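# Move wooden block from bench onto cart floor

## Task

Lift the wooden block from the bench and place it lying flat on the floor of the cart, at the end with the handle, next to the profiles. The drop flap must stay open, and anything already in its correct state must remain so. At the finish, both grippers must be empty and withdrawn from the cart, the robot must be upright and not tilted, and no part of it may be in contact with anything.

## Robot and tools

ROBOT. A Rainbow Robotics RB-Y1 in a physics simulator. It has a two-wheeled base with rear casters, a folding leg and torso, a head camera and two seven-joint arms, each ending in a parallel gripper with a wrist camera case that sticks out sideways. The base is 0.58 m wide, extends 0.10 m ahead of the wheel axle and 0.57 m behind it, and sweeps a 0.58 m radius when spinning in place. It cannot move sideways. Loose objects may occasionally get a small push from outside.

FRAMES. Everything is in metres and radians. The base frame has its origin on the floor between the drive wheels, with x forward, y to the left and z up. The printed left_hand and right_hand points are in this frame: each is the spot between the finger pads, fingers pointing along the hand's -z and closing along its x. These printed points can be somewhat off, especially at full reach or under load. base_odometry is measured from the base's starting pose, counts only wheel rotation (so slip looks like travel), and gives heading in rad with left positive.

move. Performs one action and returns state plus images. An action holds "base", "joints" or both (optionally with "min_time_s" and/or "contact_limits"); or "target" alone or with "min_time_s"; or "contact_limits" by itself. With no action it only reports.
- base: one object {"x_m_s", "turn_rad_s", "for_s"}. These are velocities applied relative to wherever the robot is now, not a destination. x_m_s is forward speed in m/s (0 or magnitude 0.005 to 0.4, negative reverses); turn_rad_s is turn rate in rad/s, left positive (0 or magnitude 0.02 to 1.509); for_s is duration, 0.1 to 5 s. Omitted velocities are 0. Acceleration is 0.4 m/s² (turning 0.5 rad/s²), so coasting adds up to about 1 s (turns about 3.1 s). Distance is roughly speed times for_s. If |x_m_s| + 0.27·|turn_rad_s| exceeds 0.4, both are scaled down together.
- joints: a single object keyed by joint name, each value an absolute target (radians, grippers in metres of opening). Torso: torso_squat_rad 0 to 1.2, torso_shift_rad -0.3 to 0.6, torso_pitch_rad -0.2 to 1.4, torso_yaw_rad -1.5 to 1.5 (lift both arms out at least 0.2 rad first). Combined torso rules: squat+shift ≤ 1.52; squat−shift+pitch ≤ 1.57; shift+0.5·pitch−0.4·squat ≤ 0.7; shift+0.3·pitch−0.5·squat ≤ 0.39; breaking one leaves joints off_target. Arms: shoulder_pitch ±2.356 (negative swings forward and up); left shoulder_roll 0 to 3.141, right −3.141 to 0 (away from the body is outward); shoulder_yaw ±2.094; elbow −2.617 to 0.01 (negative bends); forearm_roll ±3.141; wrist_pitch −1.57 to 1.919; hand_roll ±2.705; gripper_m 0 to 0.1. Head: head_pan_rad ±0.523, head_tilt_rad −0.35 to 1.57 (positive looks down).
- target: moves one hand to an absolute pose in the base frame: side "left" or "right", x, y, z in metres (−3 to 3), and quat_wxyz in the same form the hand lines print. It is solved into joint angles once, so the hand travels along a curve; break long moves into shorter steps. The result says reached (within 10 mm and 2°), short (with the error) or refused (with a reason).
- min_time_s: 0.1 to 8 s, the slowest allowed duration for each arm, head or torso motion in the action.
- contact_limits: per gripper current cap in mA, 200 to 672.5, which scales grip force; it persists until changed.
- cameras: list of head_camera, left_wrist_camera, right_wrist_camera or all; [] for none. blocking: true (default) waits for everything to settle; false returns within about half a second.

wait(seconds 0 to 10, cameras) lets time pass and reports. stop(cameras) brakes all your running motions. zoom_image(camera, region [x0,y0,x1,y1] in pixels, at most 504 by 504) enlarges part of a camera's latest image. read_manual gives licence texts only. finished_scene(scene) ends the current scene, passing the number of that scene; it cannot be undone.

RESULT LINES. "move" reads done or the worst status. base_status, joint_status and hand statuses show done, moving, off_target (resting away from target, maybe still pressing), stopped, time_out, contact_stop (torso only), not_followed, limit_stop_at_<name> (a built-in guard), torque_fault or limit_stop_at_motor_heat. A stop you did not order cancels the remaining calls in that reply; a contact_stop or time_out halts the whole torso or arm group. "joint command not followed" means the arm-collision check withheld that arm. lidar_m gives twelve 30° sectors counter-clockwise from straight ahead, seen at 0.23 m height; "-" means nothing. motor_effort gives wheel load in percent (peak in brackets); a wheel at rest above about 30 suggests pushing on something. wheel_motors_off 1 means the wheels were cut for 2 s after stalling. Joint torques, external torques, wrist force/torque and motor temperatures help detect contact and loads; wrist readings carry uncorrected offsets.

GRASPING. To hold something, command an opening at least 0.005 m narrower than it; the gripper will then show off_target or done, both fine. Each arm is rated 3 kg.

AVOID. Dropping the block, releasing it while it moves, slamming, hard hits and strong pushes. Never let the arms (including fingers and camera cases) strike or squeeze each other; a strong press ends the scene. Keep roughly 0.5 rad of outward shoulder roll when both arms reach forward. The base keeps driving into furniture; the upper body can snag on tables and topple the robot. Heavy loads held far forward, or abrupt stops after driving forward, can tip it. Torque faults freeze the robot for 10 s; motors above 80 °C brake the arm, so avoid long stretched or straining holds. Finish upright, with the torso inside its limits, grippers open and clear of everything.

Each tool is called after ">>>" as name([rows], argument=value, ...), one row to a line, values as JSON.

## Session

>>> move(joints={"head_tilt_rad":0.8,"head_pan_rad":0.0}, cameras=["head_camera"])

>>> move(joints={"head_tilt_rad":0.6,"head_pan_rad":0.52}, cameras=["head_camera"])

>>> move(joints={"head_tilt_rad":0.6,"head_pan_rad":-0.52}, cameras=["head_camera"])

Scene clock: 0.93 s.
Joint torques (N m): left_arm=[-1.63 -0.91 0.64 -0.38 -0.08 -0.68 0.04] | right_arm=[-3.69 -0.55 -0.61 -1.36 -0.08 -0.48 -0.02]
External joint torques (N m): left_arm=[-0.25 -1.05 0.63 0.17 -0.09 -0.25 0.04] | right_arm=[-0.09 0.57 -0.57 0.28 -0.14 0.12 -0.04]
Motor temperatures (°C): left_arm=[30 28 32 36 34 33 38] | right_arm=[34 30 32 30 35 36 34]
Wrist force (N): left_arm=[-0.4 1.7 -7.7] | right_arm=[-2.6 0.6 -4.2]
Wrist torque (N m): left_arm=[-0.31 0.12 0.09] | right_arm=[-0.03 -0.11 -0.10]
Wrist force, peak (N): left_arm=[0.1 1.6 -7.9] | right_arm=[-2.9 0.8 -5.4]
move: done
base_odometry: x=+0.000 y=+0.000 heading=+0.000
lidar_m: 0.74 1.03 1.55 4.57 1.51 1.08 1.03 1.09 1.42 3.61 1.10 0.78
base_status: not commanded
joint_positions: torso_squat_rad=+0.350 torso_shift_rad=+0.000 torso_pitch_rad=+0.000 torso_yaw_rad=+0.000 left_shoulder_pitch_rad=+0.037 left_shoulder_roll_rad=+0.004 left_shoulder_yaw_rad=-0.043 left_elbow_rad=-0.196 left_forearm_roll_rad=-0.014 left_wrist_pitch_rad=+0.002 left_hand_roll_rad=+0.027 left_gripper_m=+0.099 right_shoulder_pitch_rad=-0.040 right_shoulder_roll_rad=-0.021 right_shoulder_yaw_rad=-0.018 right_elbow_rad=-0.235 right_forearm_roll_rad=+0.049 right_wrist_pitch_rad=-0.014 right_hand_roll_rad=+0.035 right_gripper_m=+0.099 head_pan_rad=+0.000 head_tilt_rad=+0.800
joint_status: all done
wheel_motors_off: 0
motor_effort: left_wheel=+0(1) right_wheel=+0(2)
chest: x=-0.2280 y=+0.0001 z=+1.2475 quat_wxyz=(+1.000, +0.000, +0.000, +0.000) (m; base frame)
left_hand: x=-0.1598 y=+0.2200 z=+0.5653 quat_wxyz=(+0.997, +0.000, -0.079, -0.009) (m; base frame)
right_hand: x=-0.0823 y=-0.2360 z=+0.5770 quat_wxyz=(+0.989, -0.016, -0.142, +0.041) (m; base frame)
pictures: head_camera
camera_calibration:
head_camera: T_world_to_cam=[[-0.00443635, -0.999504, -0.0311766, 0.0434261], [-0.676342, 0.0259634, -0.73613, 0.977865], [0.736575, 0.0178203, -0.676122, 1.07557], [0, 0, 0, 1]] pos_world=[-0.130674, -0.00115112, 1.44841]

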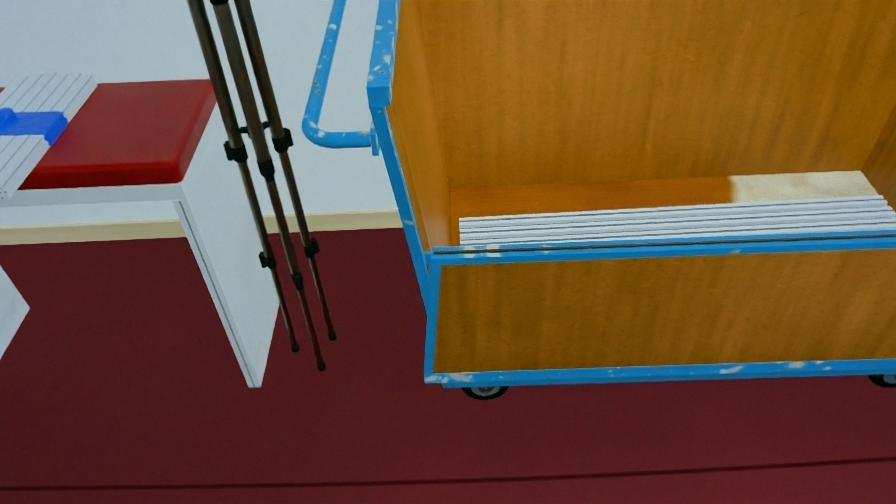

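Scene clock: 1.93 s.
Joint torques (N m): left_arm=[-1.54 -0.58 0.83 -0.46 -0.01 -0.65 -0.03] | right_arm=[-3.74 -0.73 -0.5 -1.37 -0.01 -0.44 -0.03]
External joint torques (N m): left_arm=[-0.15 -0.72 0.82 0.1 -0.01 -0.23 -0.02] | right_arm=[-0.14 0.39 -0.46 0.27 -0.08 0.16 -0.04]
Motor temperatures (°C): left_arm=[30 28 32 36 34 33 38] | right_arm=[34 30 32 30 35 36 34]
Wrist force (N): left_arm=[-0.4 1.5 -7.7] | right_arm=[-2.9 1.1 -4.5]
Wrist torque (N m): left_arm=[-0.28 0.11 0.08] | right_arm=[-0.11 -0.12 -0.09]
Wrist force, peak (N): left_arm=[-0.7 1.3 -8.3] | right_arm=[-2.9 1.1 -5.3]
move: done
base_odometry: x=+0.000 y=+0.000 heading=+0.000
lidar_m: 0.74 1.03 1.57 4.56 1.54 1.08 1.02 1.09 1.45 3.60 1.10 0.79
base_status: not commanded
joint_positions: torso_squat_rad=+0.350 torso_shift_rad=+0.000 torso_pitch_rad=+0.000 torso_yaw_rad=+0.000 left_shoulder_pitch_rad=+0.037 left_shoulder_roll_rad=+0.004 left_shoulder_yaw_rad=-0.043 left_elbow_rad=-0.196 left_forearm_roll_rad=-0.014 left_wrist_pitch_rad=+0.002 left_hand_roll_rad=+0.027 left_gripper_m=+0.099 right_shoulder_pitch_rad=-0.040 right_shoulder_roll_rad=-0.021 right_shoulder_yaw_rad=-0.018 right_elbow_rad=-0.235 right_forearm_roll_rad=+0.049 right_wrist_pitch_rad=-0.014 right_hand_roll_rad=+0.035 right_gripper_m=+0.099 head_pan_rad=+0.520 head_tilt_rad=+0.600
joint_status: all done
wheel_motors_off: 0
motor_effort: left_wheel=+0(1) right_wheel=+0(2)
chest: x=-0.2280 y=+0.0001 z=+1.2475 quat_wxyz=(+1.000, +0.000, +0.000, +0.000) (m; base frame)
left_hand: x=-0.1598 y=+0.2200 z=+0.5653 quat_wxyz=(+0.997, +0.000, -0.079, -0.009) (m; base frame)
right_hand: x=-0.0823 y=-0.2360 z=+0.5770 quat_wxyz=(+0.989, -0.016, -0.142, +0.041) (m; base frame)
pictures: head_camera
camera_calibration:
head_camera: T_world_to_cam=[[0.498213, -0.866484, -0.0314502, 0.14729], [-0.461322, -0.234191, -0.855767, 1.19539], [0.734143, 0.440863, -0.516405, 0.843793], [0, 0, 0, 1]] pos_world=[-0.141388, 0.0355768, 1.46335]

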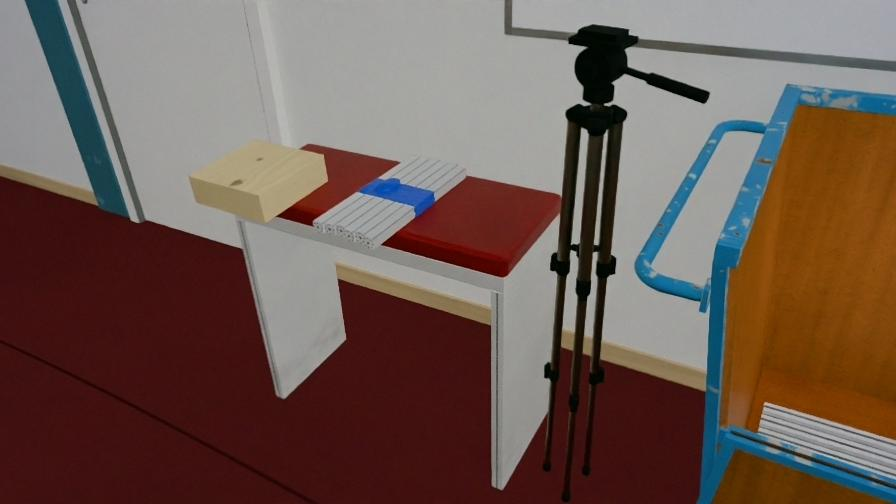

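Scene clock: 3.30 s.
Joint torques (N m): left_arm=[-1.75 -0.7 0.75 -0.42 -0.07 -0.56 -0.04] | right_arm=[-3.42 -0.66 -0.83 -1.49 -0.01 -0.54 0]
External joint torques (N m): left_arm=[-0.37 -0.85 0.74 0.13 -0.07 -0.13 -0.03] | right_arm=[0.18 0.46 -0.79 0.14 -0.07 0.06 -0.02]
Motor temperatures (°C): left_arm=[30 28 32 36 34 33 38] | right_arm=[34 30 32 30 35 36 34]
Wrist force (N): left_arm=[0.0 1.3 -7.4] | right_arm=[-2.5 1.0 -4.8]
Wrist torque (N m): left_arm=[-0.31 0.15 0.06] | right_arm=[-0.05 -0.05 -0.09]
Wrist force, peak (N): left_arm=[0.3 1.8 -8.1] | right_arm=[-2.9 1.1 -5.5]
move: done
base_odometry: x=+0.000 y=+0.000 heading=+0.000
lidar_m: 0.74 1.02 1.55 4.57 1.52 1.08 1.03 1.08 1.44 3.60 1.10 0.77
base_status: not commanded
joint_positions: torso_squat_rad=+0.350 torso_shift_rad=+0.000 torso_pitch_rad=+0.000 torso_yaw_rad=+0.000 left_shoulder_pitch_rad=+0.037 left_shoulder_roll_rad=+0.004 left_shoulder_yaw_rad=-0.043 left_elbow_rad=-0.196 left_forearm_roll_rad=-0.014 left_wrist_pitch_rad=+0.002 left_hand_roll_rad=+0.027 left_gripper_m=+0.099 right_shoulder_pitch_rad=-0.040 right_shoulder_roll_rad=-0.021 right_shoulder_yaw_rad=-0.018 right_elbow_rad=-0.235 right_forearm_roll_rad=+0.049 right_wrist_pitch_rad=-0.014 right_hand_roll_rad=+0.035 right_gripper_m=+0.099 head_pan_rad=-0.520 head_tilt_rad=+0.600
joint_status: all done
wheel_motors_off: 0
motor_effort: left_wheel=+1(1) right_wheel=+2(2)
chest: x=-0.2280 y=+0.0001 z=+1.2475 quat_wxyz=(+1.000, +0.000, +0.000, +0.000) (m; base frame)
left_hand: x=-0.1598 y=+0.2200 z=+0.5653 quat_wxyz=(+0.997, +0.000, -0.079, -0.009) (m; base frame)
right_hand: x=-0.0823 y=-0.2360 z=+0.5770 quat_wxyz=(+0.989, -0.016, -0.142, +0.041) (m; base frame)
pictures: head_camera
camera_calibration:
head_camera: T_world_to_cam=[[-0.495067, -0.868285, -0.0314512, -0.0572399], [-0.435413, 0.279258, -0.855821, 1.2007], [0.75188, -0.409995, -0.516314, 0.847468], [0, 0, 0, 1]] pos_world=[-0.142731, -0.0375481, 1.46335]

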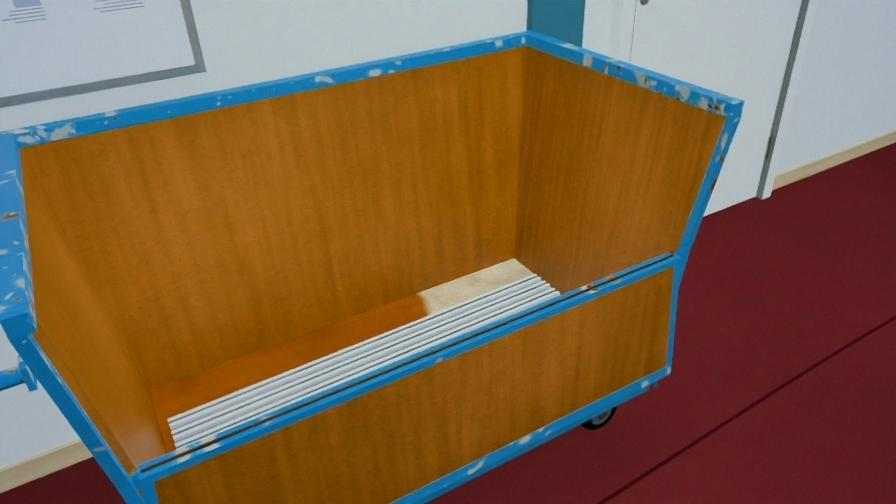

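>>> move(joints={"torso_squat_rad":0.35,"torso_pitch_rad":0.6,"head_tilt_rad":0.5,"head_pan_rad":0.0}, cameras=["head_camera"])

>>> move(joints={"head_tilt_rad":0.3,"head_pan_rad":0.52}, cameras=["head_camera"])

Scene clock: 16.17 s.
Joint torques (N m): left_arm=[13.07 -0.57 1.03 5.72 -0.08 0.56 0.03] | right_arm=[12.69 -0.06 -0.97 5.02 -0.07 0.69 -0.14]
External joint torques (N m): left_arm=[-1.26 -0.9 0.99 0.08 -0.07 -0.2 0] | right_arm=[0.41 0.66 -0.68 0.63 0.01 0.16 -0.13]
Motor temperatures (°C): left_arm=[30 28 32 36 34 33 38] | right_arm=[34 30 32 30 35 36 34]
Wrist force (N): left_arm=[3.6 1.0 -7.5] | right_arm=[1.3 0.3 -4.4]
Wrist torque (N m): left_arm=[-0.25 0.34 0.04] | right_arm=[0.01 0.14 -0.08]
Wrist force, peak (N): left_arm=[0.2 1.5 -8.5] | right_arm=[-2.7 1.4 -5.3]
move: done
base_odometry: x=+0.000 y=+0.000 heading=+0.000
lidar_m: 0.74 1.04 1.57 4.56 1.52 1.08 1.02 1.07 1.44 3.62 1.11 0.79
base_status: not commanded
joint_positions: torso_squat_rad=+0.350 torso_shift_rad=+0.000 torso_pitch_rad=+0.600 torso_yaw_rad=+0.000 left_shoulder_pitch_rad=+0.037 left_shoulder_roll_rad=+0.004 left_shoulder_yaw_rad=-0.043 left_elbow_rad=-0.196 left_forearm_roll_rad=-0.014 left_wrist_pitch_rad=+0.002 left_hand_roll_rad=+0.027 left_gripper_m=+0.099 right_shoulder_pitch_rad=-0.040 right_shoulder_roll_rad=-0.021 right_shoulder_yaw_rad=-0.018 right_elbow_rad=-0.235 right_forearm_roll_rad=+0.049 right_wrist_pitch_rad=-0.014 right_hand_roll_rad=+0.035 right_gripper_m=+0.099 head_pan_rad=+0.000 head_tilt_rad=+0.500
joint_status: all done
wheel_motors_off: 0
motor_effort: left_wheel=+0(2) right_wheel=+2(2)
chest: x=-0.0533 y=+0.0001 z=+1.1934 quat_wxyz=(+0.955, +0.000, +0.296, +0.000) (m; base frame)
left_hand: x=-0.3822 y=+0.2200 z=+0.5919 quat_wxyz=(+0.976, -0.003, +0.219, -0.008) (m; base frame)
right_hand: x=-0.3116 y=-0.2360 z=+0.5579 quat_wxyz=(+0.987, -0.004, +0.156, +0.044) (m; base frame)
pictures: head_camera
camera_calibration:
head_camera: T_world_to_cam=[[-0.0135001, -0.999506, -0.0283829, 0.0384763], [-0.863683, 0.0259596, -0.503366, 0.796474], [0.503855, 0.0177184, -0.863607, 1.0685], [0, 0, 0, 1]] pos_world=[0.150053, -0.00115087, 1.32477]

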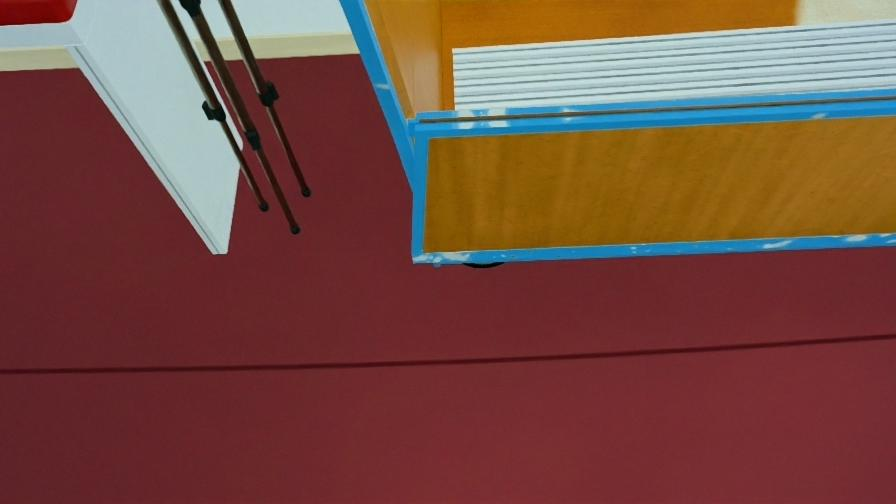

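Scene clock: 17.17 s.
Joint torques (N m): left_arm=[13.16 -0.51 0.58 5.78 0.04 0.53 -0.08] | right_arm=[12.52 -0.33 -0.94 4.91 -0.3 0.72 0.04]
External joint torques (N m): left_arm=[-1.17 -0.84 0.54 0.14 0.05 -0.22 -0.1] | right_arm=[0.25 0.4 -0.65 0.52 -0.23 0.19 0.05]
Motor temperatures (°C): left_arm=[30 28 32 36 34 33 38] | right_arm=[34 30 32 30 35 36 34]
Wrist force (N): left_arm=[3.4 1.5 -7.1] | right_arm=[1.1 0.7 -4.4]
Wrist torque (N m): left_arm=[-0.31 0.30 0.06] | right_arm=[-0.06 0.14 -0.08]
Wrist force, peak (N): left_arm=[4.0 1.3 -8.1] | right_arm=[1.0 0.6 -5.2]
move: done
base_odometry: x=+0.000 y=+0.000 heading=+0.000
lidar_m: 0.74 1.03 1.57 4.56 1.53 1.07 1.02 1.07 1.44 3.61 1.09 0.79
base_status: not commanded
joint_positions: torso_squat_rad=+0.350 torso_shift_rad=+0.000 torso_pitch_rad=+0.600 torso_yaw_rad=+0.000 left_shoulder_pitch_rad=+0.037 left_shoulder_roll_rad=+0.004 left_shoulder_yaw_rad=-0.043 left_elbow_rad=-0.196 left_forearm_roll_rad=-0.014 left_wrist_pitch_rad=+0.002 left_hand_roll_rad=+0.027 left_gripper_m=+0.099 right_shoulder_pitch_rad=-0.040 right_shoulder_roll_rad=-0.021 right_shoulder_yaw_rad=-0.018 right_elbow_rad=-0.235 right_forearm_roll_rad=+0.049 right_wrist_pitch_rad=-0.014 right_hand_roll_rad=+0.035 right_gripper_m=+0.099 head_pan_rad=+0.520 head_tilt_rad=+0.300
joint_status: all done
wheel_motors_off: 0
motor_effort: left_wheel=+0(1) right_wheel=+0(2)
chest: x=-0.0533 y=+0.0001 z=+1.1934 quat_wxyz=(+0.955, +0.000, +0.296, +0.000) (m; base frame)
left_hand: x=-0.3822 y=+0.2200 z=+0.5919 quat_wxyz=(+0.976, -0.003, +0.219, -0.008) (m; base frame)
right_hand: x=-0.3116 y=-0.2360 z=+0.5579 quat_wxyz=(+0.987, -0.004, +0.156, +0.044) (m; base frame)
pictures: head_camera
camera_calibration:
head_camera: T_world_to_cam=[[0.401041, -0.86196, -0.310148, 0.385462], [-0.730914, -0.0969984, -0.675541, 1.0179], [0.552206, 0.497611, -0.668919, 0.802523], [0, 0, 0, 1]] pos_world=[0.146254, 0.0316434, 1.34401]

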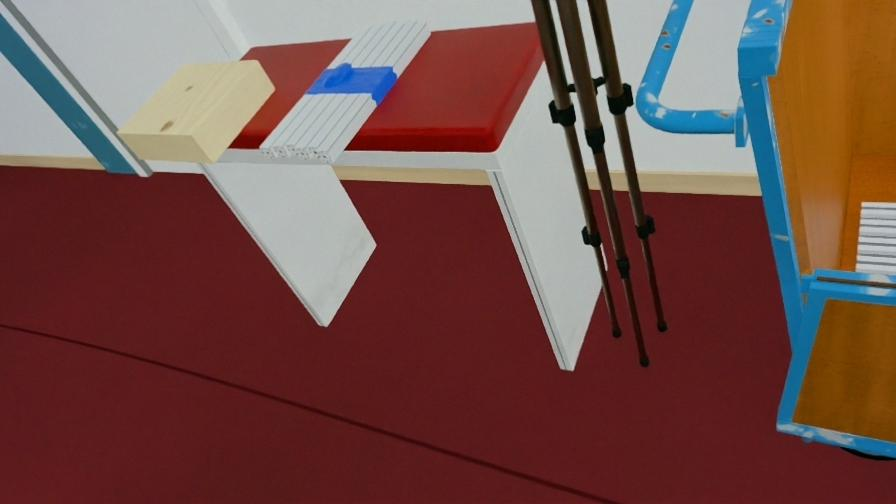

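>>> move(base={"x_m_s":0.25,"for_s":1.4}, joints={"head_tilt_rad":0.45,"head_pan_rad":0.0}, cameras=["head_camera"])

>>> move(joints={"head_tilt_rad":0.1}, cameras=["head_camera"])

Scene clock: 24.97 s.
Joint torques (N m): left_arm=[13.71 -0.7 0.7 5.52 -0.09 0.54 0.04] | right_arm=[12.9 -0.37 -0.89 5.14 -0.17 0.7 0.04]
External joint torques (N m): left_arm=[-0.62 -1.03 0.66 -0.13 -0.08 -0.21 0.02] | right_arm=[0.62 0.36 -0.6 0.75 -0.09 0.16 0.06]
Motor temperatures (°C): left_arm=[31 28 32 36 34 33 38] | right_arm=[34 30 32 30 35 36 34]
Wrist force (N): left_arm=[3.7 1.2 -7.1] | right_arm=[1.3 1.0 -4.9]
Wrist torque (N m): left_arm=[-0.27 0.36 0.10] | right_arm=[-0.10 0.16 -0.08]
Wrist force, peak (N): left_arm=[3.5 1.9 -8.0] | right_arm=[1.4 0.8 -5.3]
move: done
base_odometry: x=+0.350 y=+0.000 heading=+0.000
lidar_m: 0.38 0.43 0.79 4.12 2.02 1.45 1.38 1.44 1.92 4.84 0.60 0.42
base_status: done (sent for 1.4 of 1.4 s)
joint_positions: torso_squat_rad=+0.350 torso_shift_rad=+0.000 torso_pitch_rad=+0.600 torso_yaw_rad=+0.000 left_shoulder_pitch_rad=+0.037 left_shoulder_roll_rad=+0.004 left_shoulder_yaw_rad=-0.043 left_elbow_rad=-0.196 left_forearm_roll_rad=-0.014 left_wrist_pitch_rad=+0.002 left_hand_roll_rad=+0.027 left_gripper_m=+0.099 right_shoulder_pitch_rad=-0.040 right_shoulder_roll_rad=-0.021 right_shoulder_yaw_rad=-0.018 right_elbow_rad=-0.235 right_forearm_roll_rad=+0.049 right_wrist_pitch_rad=-0.014 right_hand_roll_rad=+0.035 right_gripper_m=+0.099 head_pan_rad=+0.000 head_tilt_rad=+0.450
joint_status: all done
wheel_motors_off: 0
motor_effort: left_wheel=+0(23) right_wheel=+0(52)
chest: x=-0.0532 y=+0.0001 z=+1.1934 quat_wxyz=(+0.955, +0.000, +0.296, +0.000) (m; base frame)
left_hand: x=-0.3822 y=+0.2200 z=+0.5919 quat_wxyz=(+0.976, -0.003, +0.219, -0.008) (m; base frame)
right_hand: x=-0.3116 y=-0.2360 z=+0.5578 quat_wxyz=(+0.987, -0.004, +0.156, +0.044) (m; base frame)
pictures: head_camera
camera_calibration:
head_camera: T_world_to_cam=[[-0.0120118, -0.999504, -0.0291064, 0.0393261], [-0.837498, 0.0259597, -0.545823, 0.851601], [0.546308, 0.0178202, -0.837395, 1.02975], [0, 0, 0, 1]] pos_world=[0.151124, -0.00115113, 1.32828]

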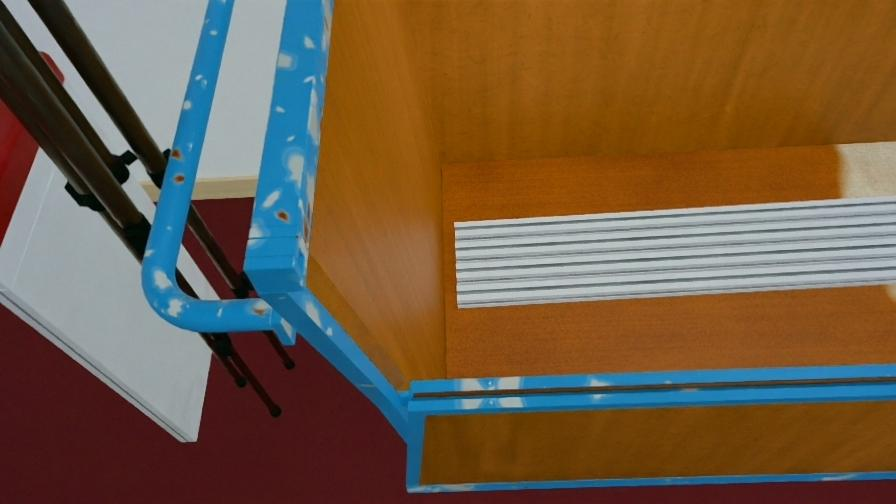

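Scene clock: 25.83 s.
Joint torques (N m): left_arm=[13.39 -0.94 0.95 5.65 -0.01 0.5 -0.02] | right_arm=[12.85 -0.25 -0.87 5.33 -0.37 0.72 -0.01]
External joint torques (N m): left_arm=[-0.94 -1.27 0.91 0 0 -0.25 -0.05] | right_arm=[0.58 0.48 -0.58 0.95 -0.29 0.18 0]
Motor temperatures (°C): left_arm=[31 28 32 36 34 33 38] | right_arm=[34 30 32 30 35 36 34]
Wrist force (N): left_arm=[3.7 0.8 -7.3] | right_arm=[1.2 1.0 -4.4]
Wrist torque (N m): left_arm=[-0.23 0.33 0.05] | right_arm=[-0.07 0.11 -0.08]
Wrist force, peak (N): left_arm=[4.2 1.1 -7.5] | right_arm=[1.2 0.7 -5.3]
move: done
base_odometry: x=+0.350 y=+0.000 heading=+0.000
lidar_m: 0.39 0.42 0.77 4.12 2.05 1.45 1.37 1.44 1.93 4.83 0.59 0.41
base_status: not commanded
joint_positions: torso_squat_rad=+0.350 torso_shift_rad=+0.000 torso_pitch_rad=+0.600 torso_yaw_rad=+0.000 left_shoulder_pitch_rad=+0.037 left_shoulder_roll_rad=+0.004 left_shoulder_yaw_rad=-0.043 left_elbow_rad=-0.196 left_forearm_roll_rad=-0.014 left_wrist_pitch_rad=+0.002 left_hand_roll_rad=+0.027 left_gripper_m=+0.099 right_shoulder_pitch_rad=-0.040 right_shoulder_roll_rad=-0.021 right_shoulder_yaw_rad=-0.018 right_elbow_rad=-0.235 right_forearm_roll_rad=+0.049 right_wrist_pitch_rad=-0.014 right_hand_roll_rad=+0.035 right_gripper_m=+0.099 head_pan_rad=+0.000 head_tilt_rad=+0.100
joint_status: all done
wheel_motors_off: 0
motor_effort: left_wheel=+1(1) right_wheel=-1(3)
chest: x=-0.0532 y=+0.0001 z=+1.1934 quat_wxyz=(+0.955, +0.000, +0.296, +0.000) (m; base frame)
left_hand: x=-0.3822 y=+0.2200 z=+0.5919 quat_wxyz=(+0.976, -0.003, +0.219, -0.008) (m; base frame)
right_hand: x=-0.3116 y=-0.2360 z=+0.5578 quat_wxyz=(+0.987, -0.004, +0.156, +0.044) (m; base frame)
pictures: head_camera
camera_calibration:
head_camera: T_world_to_cam=[[-0.00130568, -0.999504, -0.031463, 0.0416662], [-0.59956, 0.0259632, -0.799908, 1.17513], [0.800329, 0.0178195, -0.599297, 0.689494], [0, 0, 0, 1]] pos_world=[0.152795, -0.00115112, 1.35452]

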